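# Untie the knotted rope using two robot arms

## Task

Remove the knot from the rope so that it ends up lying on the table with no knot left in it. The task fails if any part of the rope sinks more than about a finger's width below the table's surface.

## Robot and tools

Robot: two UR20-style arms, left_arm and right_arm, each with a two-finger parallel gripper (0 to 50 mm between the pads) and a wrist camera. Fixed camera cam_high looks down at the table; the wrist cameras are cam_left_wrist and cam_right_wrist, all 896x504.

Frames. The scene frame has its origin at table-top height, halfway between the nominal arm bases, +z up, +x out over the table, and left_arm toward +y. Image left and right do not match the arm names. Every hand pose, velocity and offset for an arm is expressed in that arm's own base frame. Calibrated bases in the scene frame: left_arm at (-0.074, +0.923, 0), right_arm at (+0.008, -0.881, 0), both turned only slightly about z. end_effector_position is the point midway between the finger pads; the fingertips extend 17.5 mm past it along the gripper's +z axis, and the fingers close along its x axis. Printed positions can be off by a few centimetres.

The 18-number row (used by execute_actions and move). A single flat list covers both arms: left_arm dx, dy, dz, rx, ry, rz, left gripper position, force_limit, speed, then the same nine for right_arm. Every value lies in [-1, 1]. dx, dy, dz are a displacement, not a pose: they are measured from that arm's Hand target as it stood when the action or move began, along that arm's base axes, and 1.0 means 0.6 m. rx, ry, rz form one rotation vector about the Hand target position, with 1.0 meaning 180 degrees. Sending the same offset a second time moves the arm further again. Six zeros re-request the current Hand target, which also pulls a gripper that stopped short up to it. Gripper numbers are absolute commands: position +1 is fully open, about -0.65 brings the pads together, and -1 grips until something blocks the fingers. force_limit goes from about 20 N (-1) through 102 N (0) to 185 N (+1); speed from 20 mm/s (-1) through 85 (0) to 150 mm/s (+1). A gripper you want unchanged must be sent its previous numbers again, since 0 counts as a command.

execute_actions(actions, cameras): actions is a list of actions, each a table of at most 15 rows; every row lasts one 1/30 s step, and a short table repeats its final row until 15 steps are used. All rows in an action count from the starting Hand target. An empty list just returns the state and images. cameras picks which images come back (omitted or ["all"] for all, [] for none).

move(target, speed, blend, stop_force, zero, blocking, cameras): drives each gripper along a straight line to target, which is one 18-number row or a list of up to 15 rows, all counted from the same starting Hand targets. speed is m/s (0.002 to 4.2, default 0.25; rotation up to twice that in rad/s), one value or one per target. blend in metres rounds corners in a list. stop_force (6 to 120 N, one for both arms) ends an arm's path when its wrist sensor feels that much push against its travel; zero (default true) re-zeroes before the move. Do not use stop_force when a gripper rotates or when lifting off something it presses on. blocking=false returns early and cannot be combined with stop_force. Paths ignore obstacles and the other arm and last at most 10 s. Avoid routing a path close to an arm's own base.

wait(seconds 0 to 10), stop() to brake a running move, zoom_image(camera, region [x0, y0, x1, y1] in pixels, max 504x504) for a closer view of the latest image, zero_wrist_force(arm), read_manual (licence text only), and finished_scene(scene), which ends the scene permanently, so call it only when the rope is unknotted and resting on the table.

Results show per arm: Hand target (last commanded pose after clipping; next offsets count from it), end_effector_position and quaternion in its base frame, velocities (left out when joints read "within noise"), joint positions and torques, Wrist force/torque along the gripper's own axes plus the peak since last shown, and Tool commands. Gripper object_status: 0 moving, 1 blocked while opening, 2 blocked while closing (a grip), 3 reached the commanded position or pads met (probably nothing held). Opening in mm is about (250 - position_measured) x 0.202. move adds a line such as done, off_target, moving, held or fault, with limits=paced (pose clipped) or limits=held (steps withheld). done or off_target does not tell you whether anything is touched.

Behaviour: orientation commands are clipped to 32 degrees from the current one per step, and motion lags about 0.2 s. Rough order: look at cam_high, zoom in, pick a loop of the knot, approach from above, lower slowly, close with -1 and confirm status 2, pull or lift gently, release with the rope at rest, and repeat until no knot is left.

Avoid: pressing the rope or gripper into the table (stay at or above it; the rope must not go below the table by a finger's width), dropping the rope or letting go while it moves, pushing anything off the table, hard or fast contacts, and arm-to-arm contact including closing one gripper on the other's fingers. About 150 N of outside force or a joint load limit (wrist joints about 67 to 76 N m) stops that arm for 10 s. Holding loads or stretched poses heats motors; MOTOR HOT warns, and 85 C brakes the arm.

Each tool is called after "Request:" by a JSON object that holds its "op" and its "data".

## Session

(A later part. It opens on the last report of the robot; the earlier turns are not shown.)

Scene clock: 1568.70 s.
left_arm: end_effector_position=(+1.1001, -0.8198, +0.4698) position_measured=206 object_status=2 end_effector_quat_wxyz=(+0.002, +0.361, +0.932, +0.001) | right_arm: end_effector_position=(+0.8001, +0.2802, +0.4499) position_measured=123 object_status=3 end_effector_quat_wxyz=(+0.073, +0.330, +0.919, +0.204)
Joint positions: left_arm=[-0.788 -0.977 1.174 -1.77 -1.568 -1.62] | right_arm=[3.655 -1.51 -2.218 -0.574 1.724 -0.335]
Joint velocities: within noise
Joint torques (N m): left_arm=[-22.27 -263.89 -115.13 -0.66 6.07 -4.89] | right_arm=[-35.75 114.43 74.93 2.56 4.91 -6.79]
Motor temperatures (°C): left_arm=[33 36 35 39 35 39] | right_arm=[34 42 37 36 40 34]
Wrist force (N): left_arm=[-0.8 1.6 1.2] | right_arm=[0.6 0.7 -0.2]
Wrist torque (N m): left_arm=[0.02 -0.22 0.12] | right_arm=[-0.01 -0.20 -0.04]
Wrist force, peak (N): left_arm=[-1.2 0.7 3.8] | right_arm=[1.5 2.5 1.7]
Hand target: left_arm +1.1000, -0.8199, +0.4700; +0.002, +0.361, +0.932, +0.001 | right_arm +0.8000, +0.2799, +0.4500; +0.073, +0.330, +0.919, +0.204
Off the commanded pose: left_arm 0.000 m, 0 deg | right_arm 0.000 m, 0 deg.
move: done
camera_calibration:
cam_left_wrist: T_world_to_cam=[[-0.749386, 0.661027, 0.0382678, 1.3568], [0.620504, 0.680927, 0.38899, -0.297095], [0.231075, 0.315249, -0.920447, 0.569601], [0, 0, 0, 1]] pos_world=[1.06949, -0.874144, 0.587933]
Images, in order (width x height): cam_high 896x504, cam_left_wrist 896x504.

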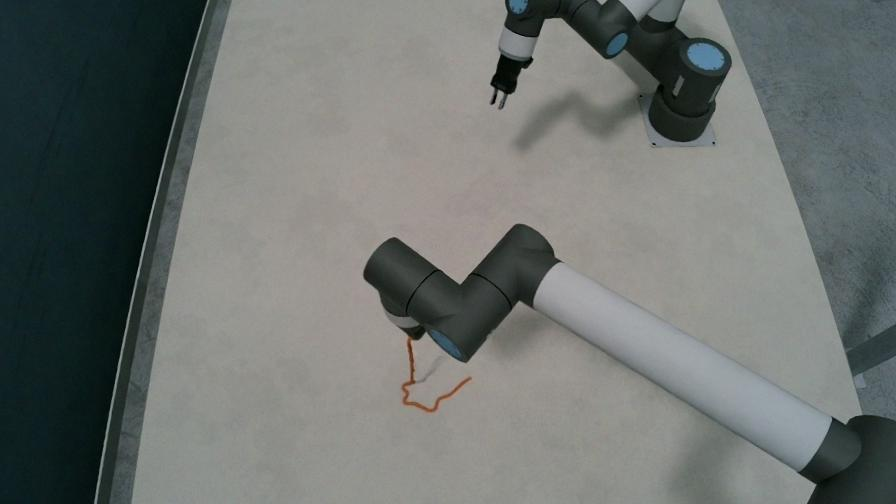

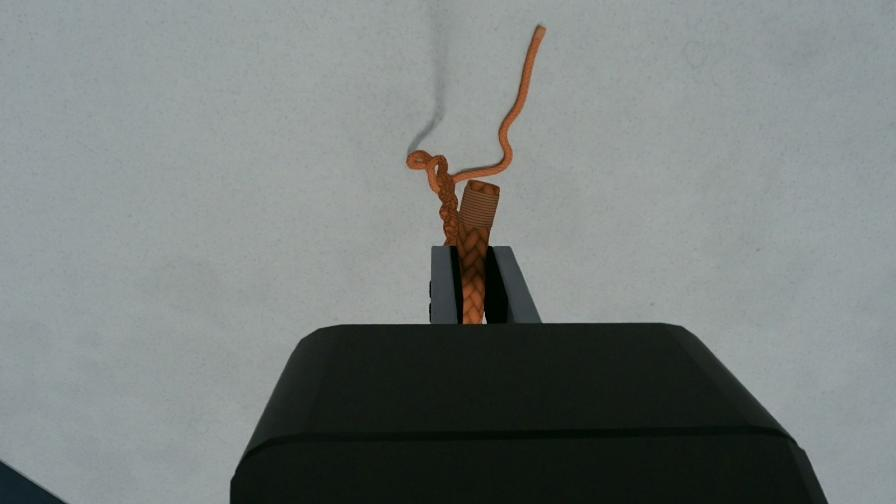

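Request:
{"op": "move", "data": {"target": [0, 0, 0.2, 0, 0, 0, -1, -0.8, -0.7, 0, 0, 0, 0, 0, 0, 0.2, 0, -0.5], "speed": 0.2, "cameras": ["cam_left_wrist", "cam_high"]}}

Request:
{"op": "zoom_image", "data": {"camera": "cam_left_wrist", "region": [390, 100, 530, 260]}}

Request:
{"op": "zoom_image", "data": {"camera": "cam_high", "region": [380, 325, 490, 425]}}

Scene clock: 1608.60 s.
left_arm: end_effector_position=(+1.1000, -0.8199, +0.5900) position_measured=206 object_status=2 end_effector_quat_wxyz=(+0.002, +0.361, +0.932, +0.001) | right_arm: end_effector_position=(+0.8000, +0.2799, +0.4500) position_measured=123 object_status=3 end_effector_quat_wxyz=(+0.073, +0.330, +0.919, +0.204)
Joint positions: left_arm=[-0.788 -0.996 1.039 -1.617 -1.568 -1.62] | right_arm=[3.655 -1.51 -2.218 -0.574 1.724 -0.335]
Joint velocities: within noise
Joint torques (N m): left_arm=[-16.88 -210.94 -116.86 -0.64 4.85 -4.42] | right_arm=[-18.43 68.51 81.32 17.76 -2.52 -5.82]
Motor temperatures (°C): left_arm=[33 36 35 39 35 39] | right_arm=[34 42 37 36 40 34]
Wrist force (N): left_arm=[-1.2 0.9 1.4] | right_arm=[0.6 0.5 -0.2]
Wrist torque (N m): left_arm=[-0.10 -0.15 0.13] | right_arm=[-0.06 -0.19 -0.03]
Wrist force, peak (N): left_arm=[-0.9 1.7 4.6] | right_arm=[1.2 0.7 -0.2]
Hand target: left_arm +1.1000, -0.8199, +0.5900; +0.002, +0.361, +0.932, +0.001 | right_arm +0.8000, +0.2799, +0.4500; +0.073, +0.330, +0.919, +0.204
Off the commanded pose: left_arm 0.000 m, 0 deg | right_arm 0.000 m, 0 deg.
move: done
camera_calibration:
cam_left_wrist: T_world_to_cam=[[-0.749353, 0.661071, 0.0381376, 1.35228], [0.620505, 0.680929, 0.388984, -0.343717], [0.231177, 0.315151, -0.920455, 0.680105], [0, 0, 0, 1]] pos_world=[1.06939, -0.874245, 0.708133]
Images, in order (width x height): cam_high 896x504, cam_left_wrist 896x504.

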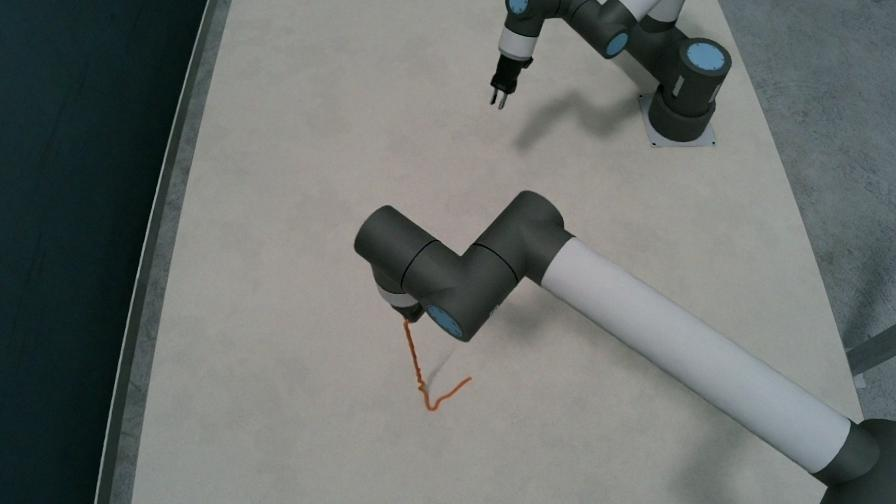

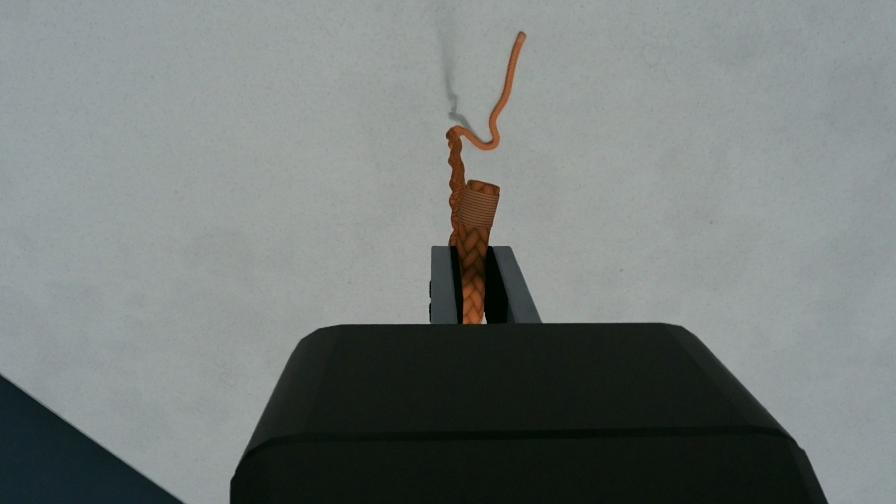

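Scaled by 3.150 from the camera's 896x504 image, which has a finer 1280x720 frame.

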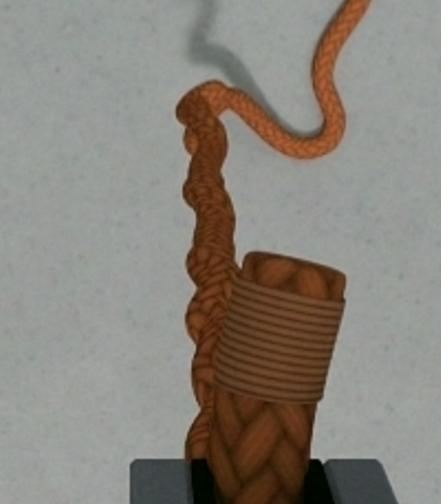

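Scaled by 4.582 from the camera's 896x504 image, which has a finer 1280x720 frame.

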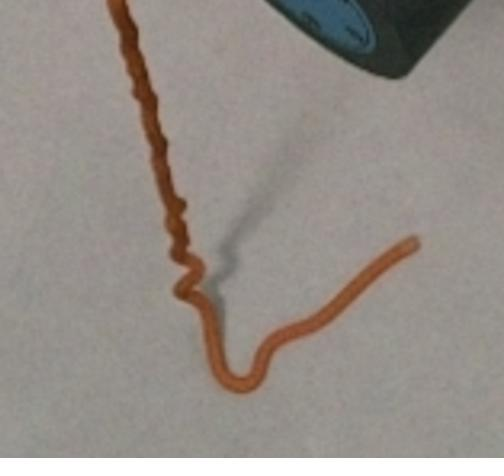

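Request:
{"op": "move", "data": {"target": [-0.3033, -0.3317, -0.45, 0, 0, 0, -1, -0.8, -0.7, 0, 0, 0, 0, 0, 0, 0.2, 0, -0.5], "speed": 0.22, "cameras": ["cam_high"]}}

Request:
{"op": "zoom_image", "data": {"camera": "cam_high", "region": [380, 275, 540, 425]}}

Scene clock: 1620.93 s.
left_arm: end_effector_position=(+0.9181, -1.0188, +0.3202) position_measured=206 object_status=2 end_effector_quat_wxyz=(+0.002, +0.361, +0.932, +0.001) | right_arm: end_effector_position=(+0.8000, +0.2799, +0.4500) position_measured=123 object_status=3 end_effector_quat_wxyz=(+0.073, +0.330, +0.919, +0.204)
Joint positions: left_arm=[-0.985 -0.926 1.3 -1.947 -1.567 -1.817] | right_arm=[3.655 -1.51 -2.218 -0.574 1.724 -0.335]
Joint velocities: within noise
Joint torques (N m): left_arm=[-13.89 -217.2 -81.07 -17.24 6.26 -5.18] | right_arm=[-18.7 72.62 86.31 13.74 -0.06 -6.91]
Motor temperatures (°C): left_arm=[33 36 35 39 35 39] | right_arm=[34 42 37 36 40 34]
Wrist force (N): left_arm=[-1.7 0.6 1.7] | right_arm=[0.6 0.6 0.3]
Wrist torque (N m): left_arm=[-0.25 -0.05 0.18] | right_arm=[-0.07 -0.20 -0.03]
Wrist force, peak (N): left_arm=[-1.5 -1.1 3.9] | right_arm=[0.9 0.9 0.0]
Hand target: left_arm +0.9180, -1.0190, +0.3200; +0.002, +0.361, +0.932, +0.001 | right_arm +0.8000, +0.2799, +0.4500; +0.073, +0.330, +0.919, +0.204
Off the commanded pose: left_arm 0.000 m, 0 deg | right_arm 0.000 m, 0 deg.
move: done
Images, in order (width x height): cam_high 896x504.

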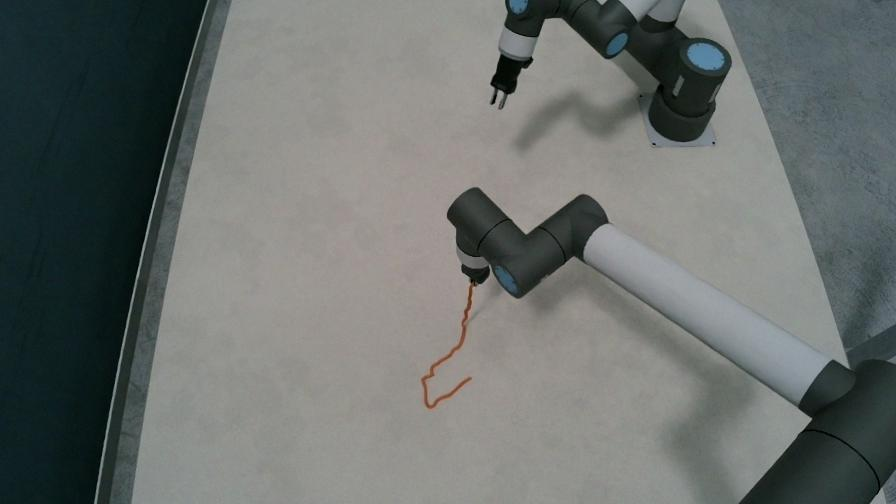

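Scaled by 3.150 from the camera's 896x504 image, which has a finer 1280x720 frame.

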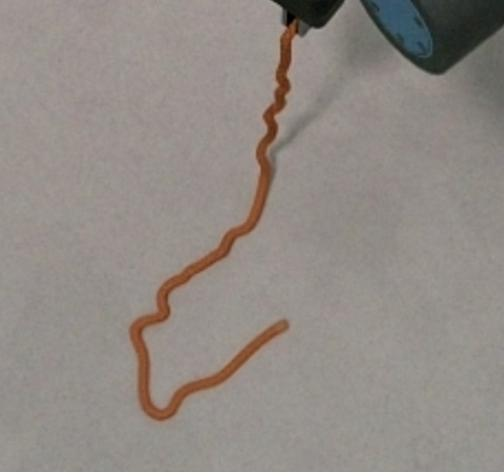

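Request:
{"op": "move", "data": {"target": [-0.3033, -0.3317, -0.4667, 0, 0, 0, -1, -0.8, -0.7, 0, 0, 0, 0, 0, 0, 0.2, 0, -0.5], "speed": 0.22, "cameras": ["cam_high"]}}

Request:
{"op": "zoom_image", "data": {"camera": "cam_high", "region": [380, 235, 580, 425]}}

Scene clock: 1627.40 s.
left_arm: end_effector_position=(+0.7361, -1.2179, +0.0402) position_measured=206 object_status=2 end_effector_quat_wxyz=(+0.002, +0.361, +0.932, +0.001) | right_arm: end_effector_position=(+0.8000, +0.2799, +0.4500) position_measured=123 object_status=3 end_effector_quat_wxyz=(+0.073, +0.330, +0.919, +0.204)
Joint positions: left_arm=[-1.17 -0.711 1.325 -2.186 -1.567 -2.001] | right_arm=[3.655 -1.51 -2.218 -0.574 1.724 -0.335]
Joint velocities: within noise
Joint torques (N m): left_arm=[-24.38 -240.95 -104.64 -18.16 5.6 -4.79] | right_arm=[-19.6 69.28 88.22 11.71 2.07 -6.44]
Motor temperatures (°C): left_arm=[33 36 35 39 35 39] | right_arm=[34 42 37 36 40 34]
Wrist force (N): left_arm=[-1.5 0.6 1.7] | right_arm=[0.8 0.7 0.2]
Wrist torque (N m): left_arm=[-0.32 -0.09 0.09] | right_arm=[-0.04 -0.23 -0.04]
Wrist force, peak (N): left_arm=[-1.7 -1.5 3.8] | right_arm=[1.0 1.0 -0.2]
Hand target: left_arm +0.7360, -1.2180, +0.0400; +0.002, +0.361, +0.932, +0.001 | right_arm +0.8000, +0.2799, +0.4500; +0.073, +0.330, +0.919, +0.204
Off the commanded pose: left_arm 0.000 m, 0 deg | right_arm 0.000 m, 0 deg.
move: done
Images, in order (width x height): cam_high 896x504.

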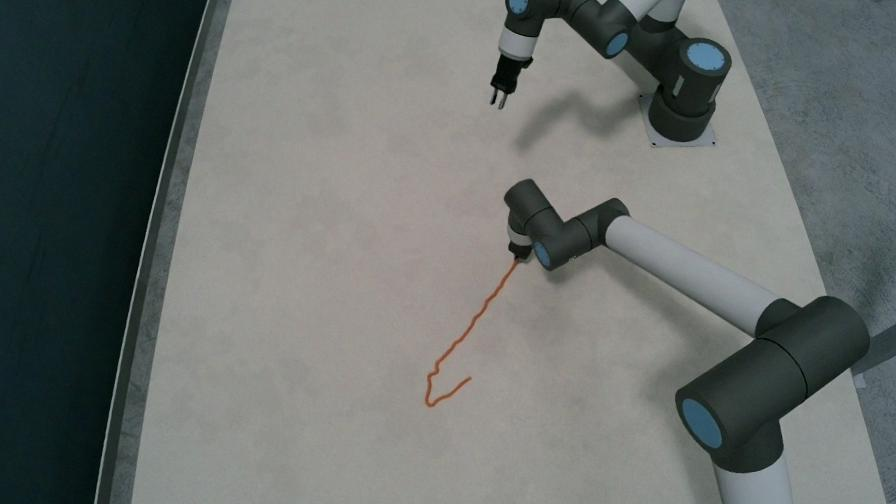

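Scaled by 2.520 from the camera's 896x504 image, which has a finer 1280x720 frame.

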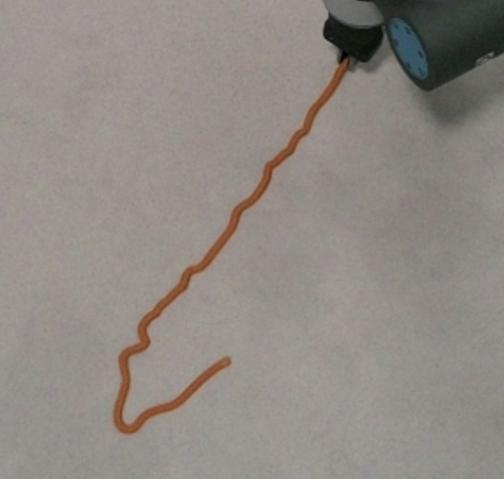

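Request:
{"op": "move", "data": {"target": [-0.0112, -0.0123, -0.031, 0, 0, 0, -1, -0.8, -0.7, 0, 0, 0, 0, 0, 0, 0.2, 0, -0.5], "speed": 0.03, "stop_force": 9, "cameras": []}}

Request:
{"op": "move", "data": {"target": [0, 0, 0, 0, 0, 0, 0.0, -0.8, -0.8, 0, 0, 0, 0, 0, 0, 0.2, 0, -0.5], "speed": 0.03, "cameras": ["cam_left_wrist"]}}

Scene clock: 1633.97 s.
left_arm: end_effector_position=(+0.7293, -1.2254, +0.0214) position_measured=206 object_status=2 end_effector_quat_wxyz=(+0.002, +0.361, +0.932, +0.001) | right_arm: end_effector_position=(+0.8000, +0.2800, +0.4500) position_measured=123 object_status=3 end_effector_quat_wxyz=(+0.073, +0.330, +0.919, +0.204)
Joint positions: left_arm=[-1.176 -0.695 1.323 -2.2 -1.567 -2.008] | right_arm=[3.655 -1.51 -2.218 -0.574 1.724 -0.335]
Joint velocities: within noise
Joint torques (N m): left_arm=[-19.96 -246.15 -96.3 -16.32 5.32 -4.57] | right_arm=[-16.57 70.74 88.35 9.89 2.76 -6.69]
Motor temperatures (°C): left_arm=[33 36 35 39 35 39] | right_arm=[34 42 37 36 40 34]
Wrist force (N): left_arm=[-1.2 0.8 1.8] | right_arm=[0.6 0.7 0.0]
Wrist torque (N m): left_arm=[-0.29 -0.13 0.08] | right_arm=[-0.04 -0.18 -0.04]
Wrist force, peak (N): left_arm=[-1.9 0.9 2.0] | right_arm=[0.9 1.0 0.1]
Hand target: left_arm +0.7293, -1.2254, +0.0214; +0.002, +0.361, +0.932, +0.001 | right_arm +0.8000, +0.2799, +0.4500; +0.073, +0.330, +0.919, +0.204
Off the commanded pose: left_arm 0.000 m, 0 deg | right_arm 0.000 m, 0 deg.
move: done
No camera images: "cameras" was empty.

Scene clock: 1634.53 s.
left_arm: end_effector_position=(+0.7293, -1.2254, +0.0214) position_measured=152 object_status=3 end_effector_quat_wxyz=(+0.002, +0.361, +0.932, +0.001) | right_arm: end_effector_position=(+0.8000, +0.2800, +0.4500) position_measured=123 object_status=3 end_effector_quat_wxyz=(+0.073, +0.330, +0.919, +0.204)
Joint positions: left_arm=[-1.176 -0.695 1.323 -2.2 -1.567 -2.008] | right_arm=[3.655 -1.51 -2.218 -0.574 1.724 -0.335]
Joint velocities: within noise
Joint torques (N m): left_arm=[-19.9 -246.78 -91.69 -15.97 5.43 -4.58] | right_arm=[-25.2 69.1 88.47 9.22 3.46 -6.97]
Motor temperatures (°C): left_arm=[33 36 35 39 35 39] | right_arm=[34 42 37 36 40 34]
Wrist force (N): left_arm=[-1.5 0.4 1.7] | right_arm=[0.5 0.9 -0.1]
Wrist torque (N m): left_arm=[-0.35 -0.08 0.08] | right_arm=[-0.01 -0.18 -0.04]
Wrist force, peak (N): left_arm=[-1.5 0.8 1.9] | right_arm=[0.6 1.0 0.1]
Hand target: left_arm +0.7293, -1.2254, +0.0214; +0.002, +0.361, +0.932, +0.001 | right_arm +0.8000, +0.2799, +0.4500; +0.073, +0.330, +0.919, +0.204
Off the commanded pose: left_arm 0.000 m, 0 deg | right_arm 0.000 m, 0 deg.
move: done
camera_calibration:
cam_left_wrist: T_world_to_cam=[[-0.749369, 0.66105, 0.0381986, 1.3643], [0.620489, 0.680908, 0.389047, 0.383511], [0.23117, 0.315242, -0.920425, 0.370319], [0, 0, 0, 1]] pos_world=[0.698791, -1.27974, 0.139533]
Images, in order (width x height): cam_left_wrist 896x504.

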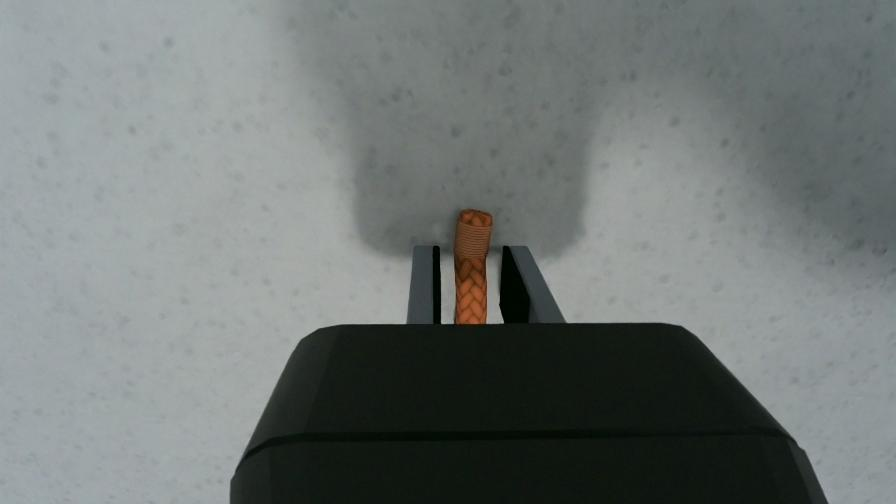

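Request:
{"op": "move", "data": {"target": [[0, 0, 0.1, 0, 0, 0, 0.0, -0.8, -0.8, 0, 0, 0, 0, 0, 0, 0.2, 0, -0.5], [-0.05, 0.15, 0.45, 0, 0, 0, 0.0, -0.8, -0.8, 0, 0, 0, 0, 0, 0, 0.2, 0, -0.5]], "speed": 0.2, "blend": 0.03, "cameras": ["cam_high"]}}

Request:
{"op": "zoom_image", "data": {"camera": "cam_high", "region": [390, 220, 590, 420]}}

Scene clock: 1643.17 s.
left_arm: end_effector_position=(+0.6993, -1.1354, +0.2912) position_measured=152 object_status=3 end_effector_quat_wxyz=(+0.002, +0.361, +0.932, +0.001) | right_arm: end_effector_position=(+0.8000, +0.2800, +0.4500) position_measured=123 object_status=3 end_effector_quat_wxyz=(+0.073, +0.330, +0.919, +0.204)
Joint positions: left_arm=[-1.171 -0.954 1.393 -2.011 -1.567 -2.002] | right_arm=[3.655 -1.51 -2.218 -0.574 1.724 -0.335]
Joint velocities: within noise
Joint torques (N m): left_arm=[19.49 -265.43 -78.57 -0.72 1.69 2.75] | right_arm=[-20.23 72.8 85.95 8.1 4.35 -6.06]
Motor temperatures (°C): left_arm=[33 36 35 39 35 39] | right_arm=[34 42 37 36 40 34]
Wrist force (N): left_arm=[-1.5 1.1 1.5] | right_arm=[0.4 0.7 0.2]
Wrist torque (N m): left_arm=[-0.14 -0.14 0.13] | right_arm=[-0.03 -0.15 -0.03]
Wrist force, peak (N): left_arm=[-1.4 1.0 4.8] | right_arm=[1.0 0.9 0.0]
Hand target: left_arm +0.6993, -1.1354, +0.2914; +0.002, +0.361, +0.932, +0.001 | right_arm +0.8000, +0.2799, +0.4500; +0.073, +0.330, +0.919, +0.204
Off the commanded pose: left_arm 0.000 m, 0 deg | right_arm 0.000 m, 0 deg.
move: done
Images, in order (width x height): cam_high 896x504.

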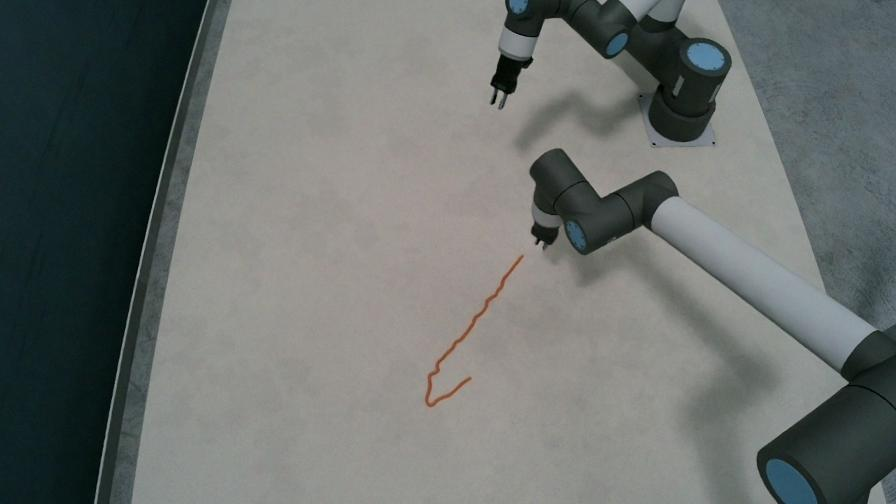

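Scaled by 2.520 from the camera's 896x504 image, which has a finer 1280x720 frame.

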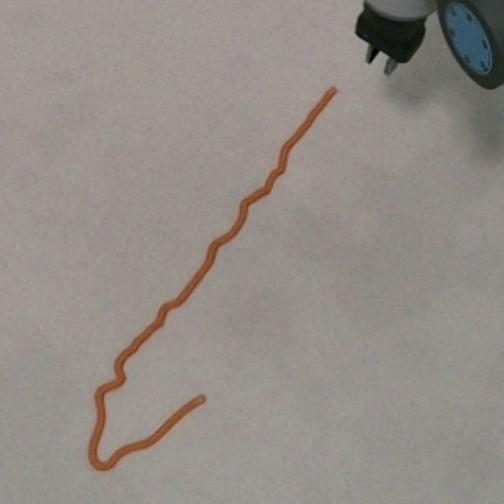

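Request:
{"op": "finished_scene", "data": {"scene": 2}}

The scene is finished: the task was done.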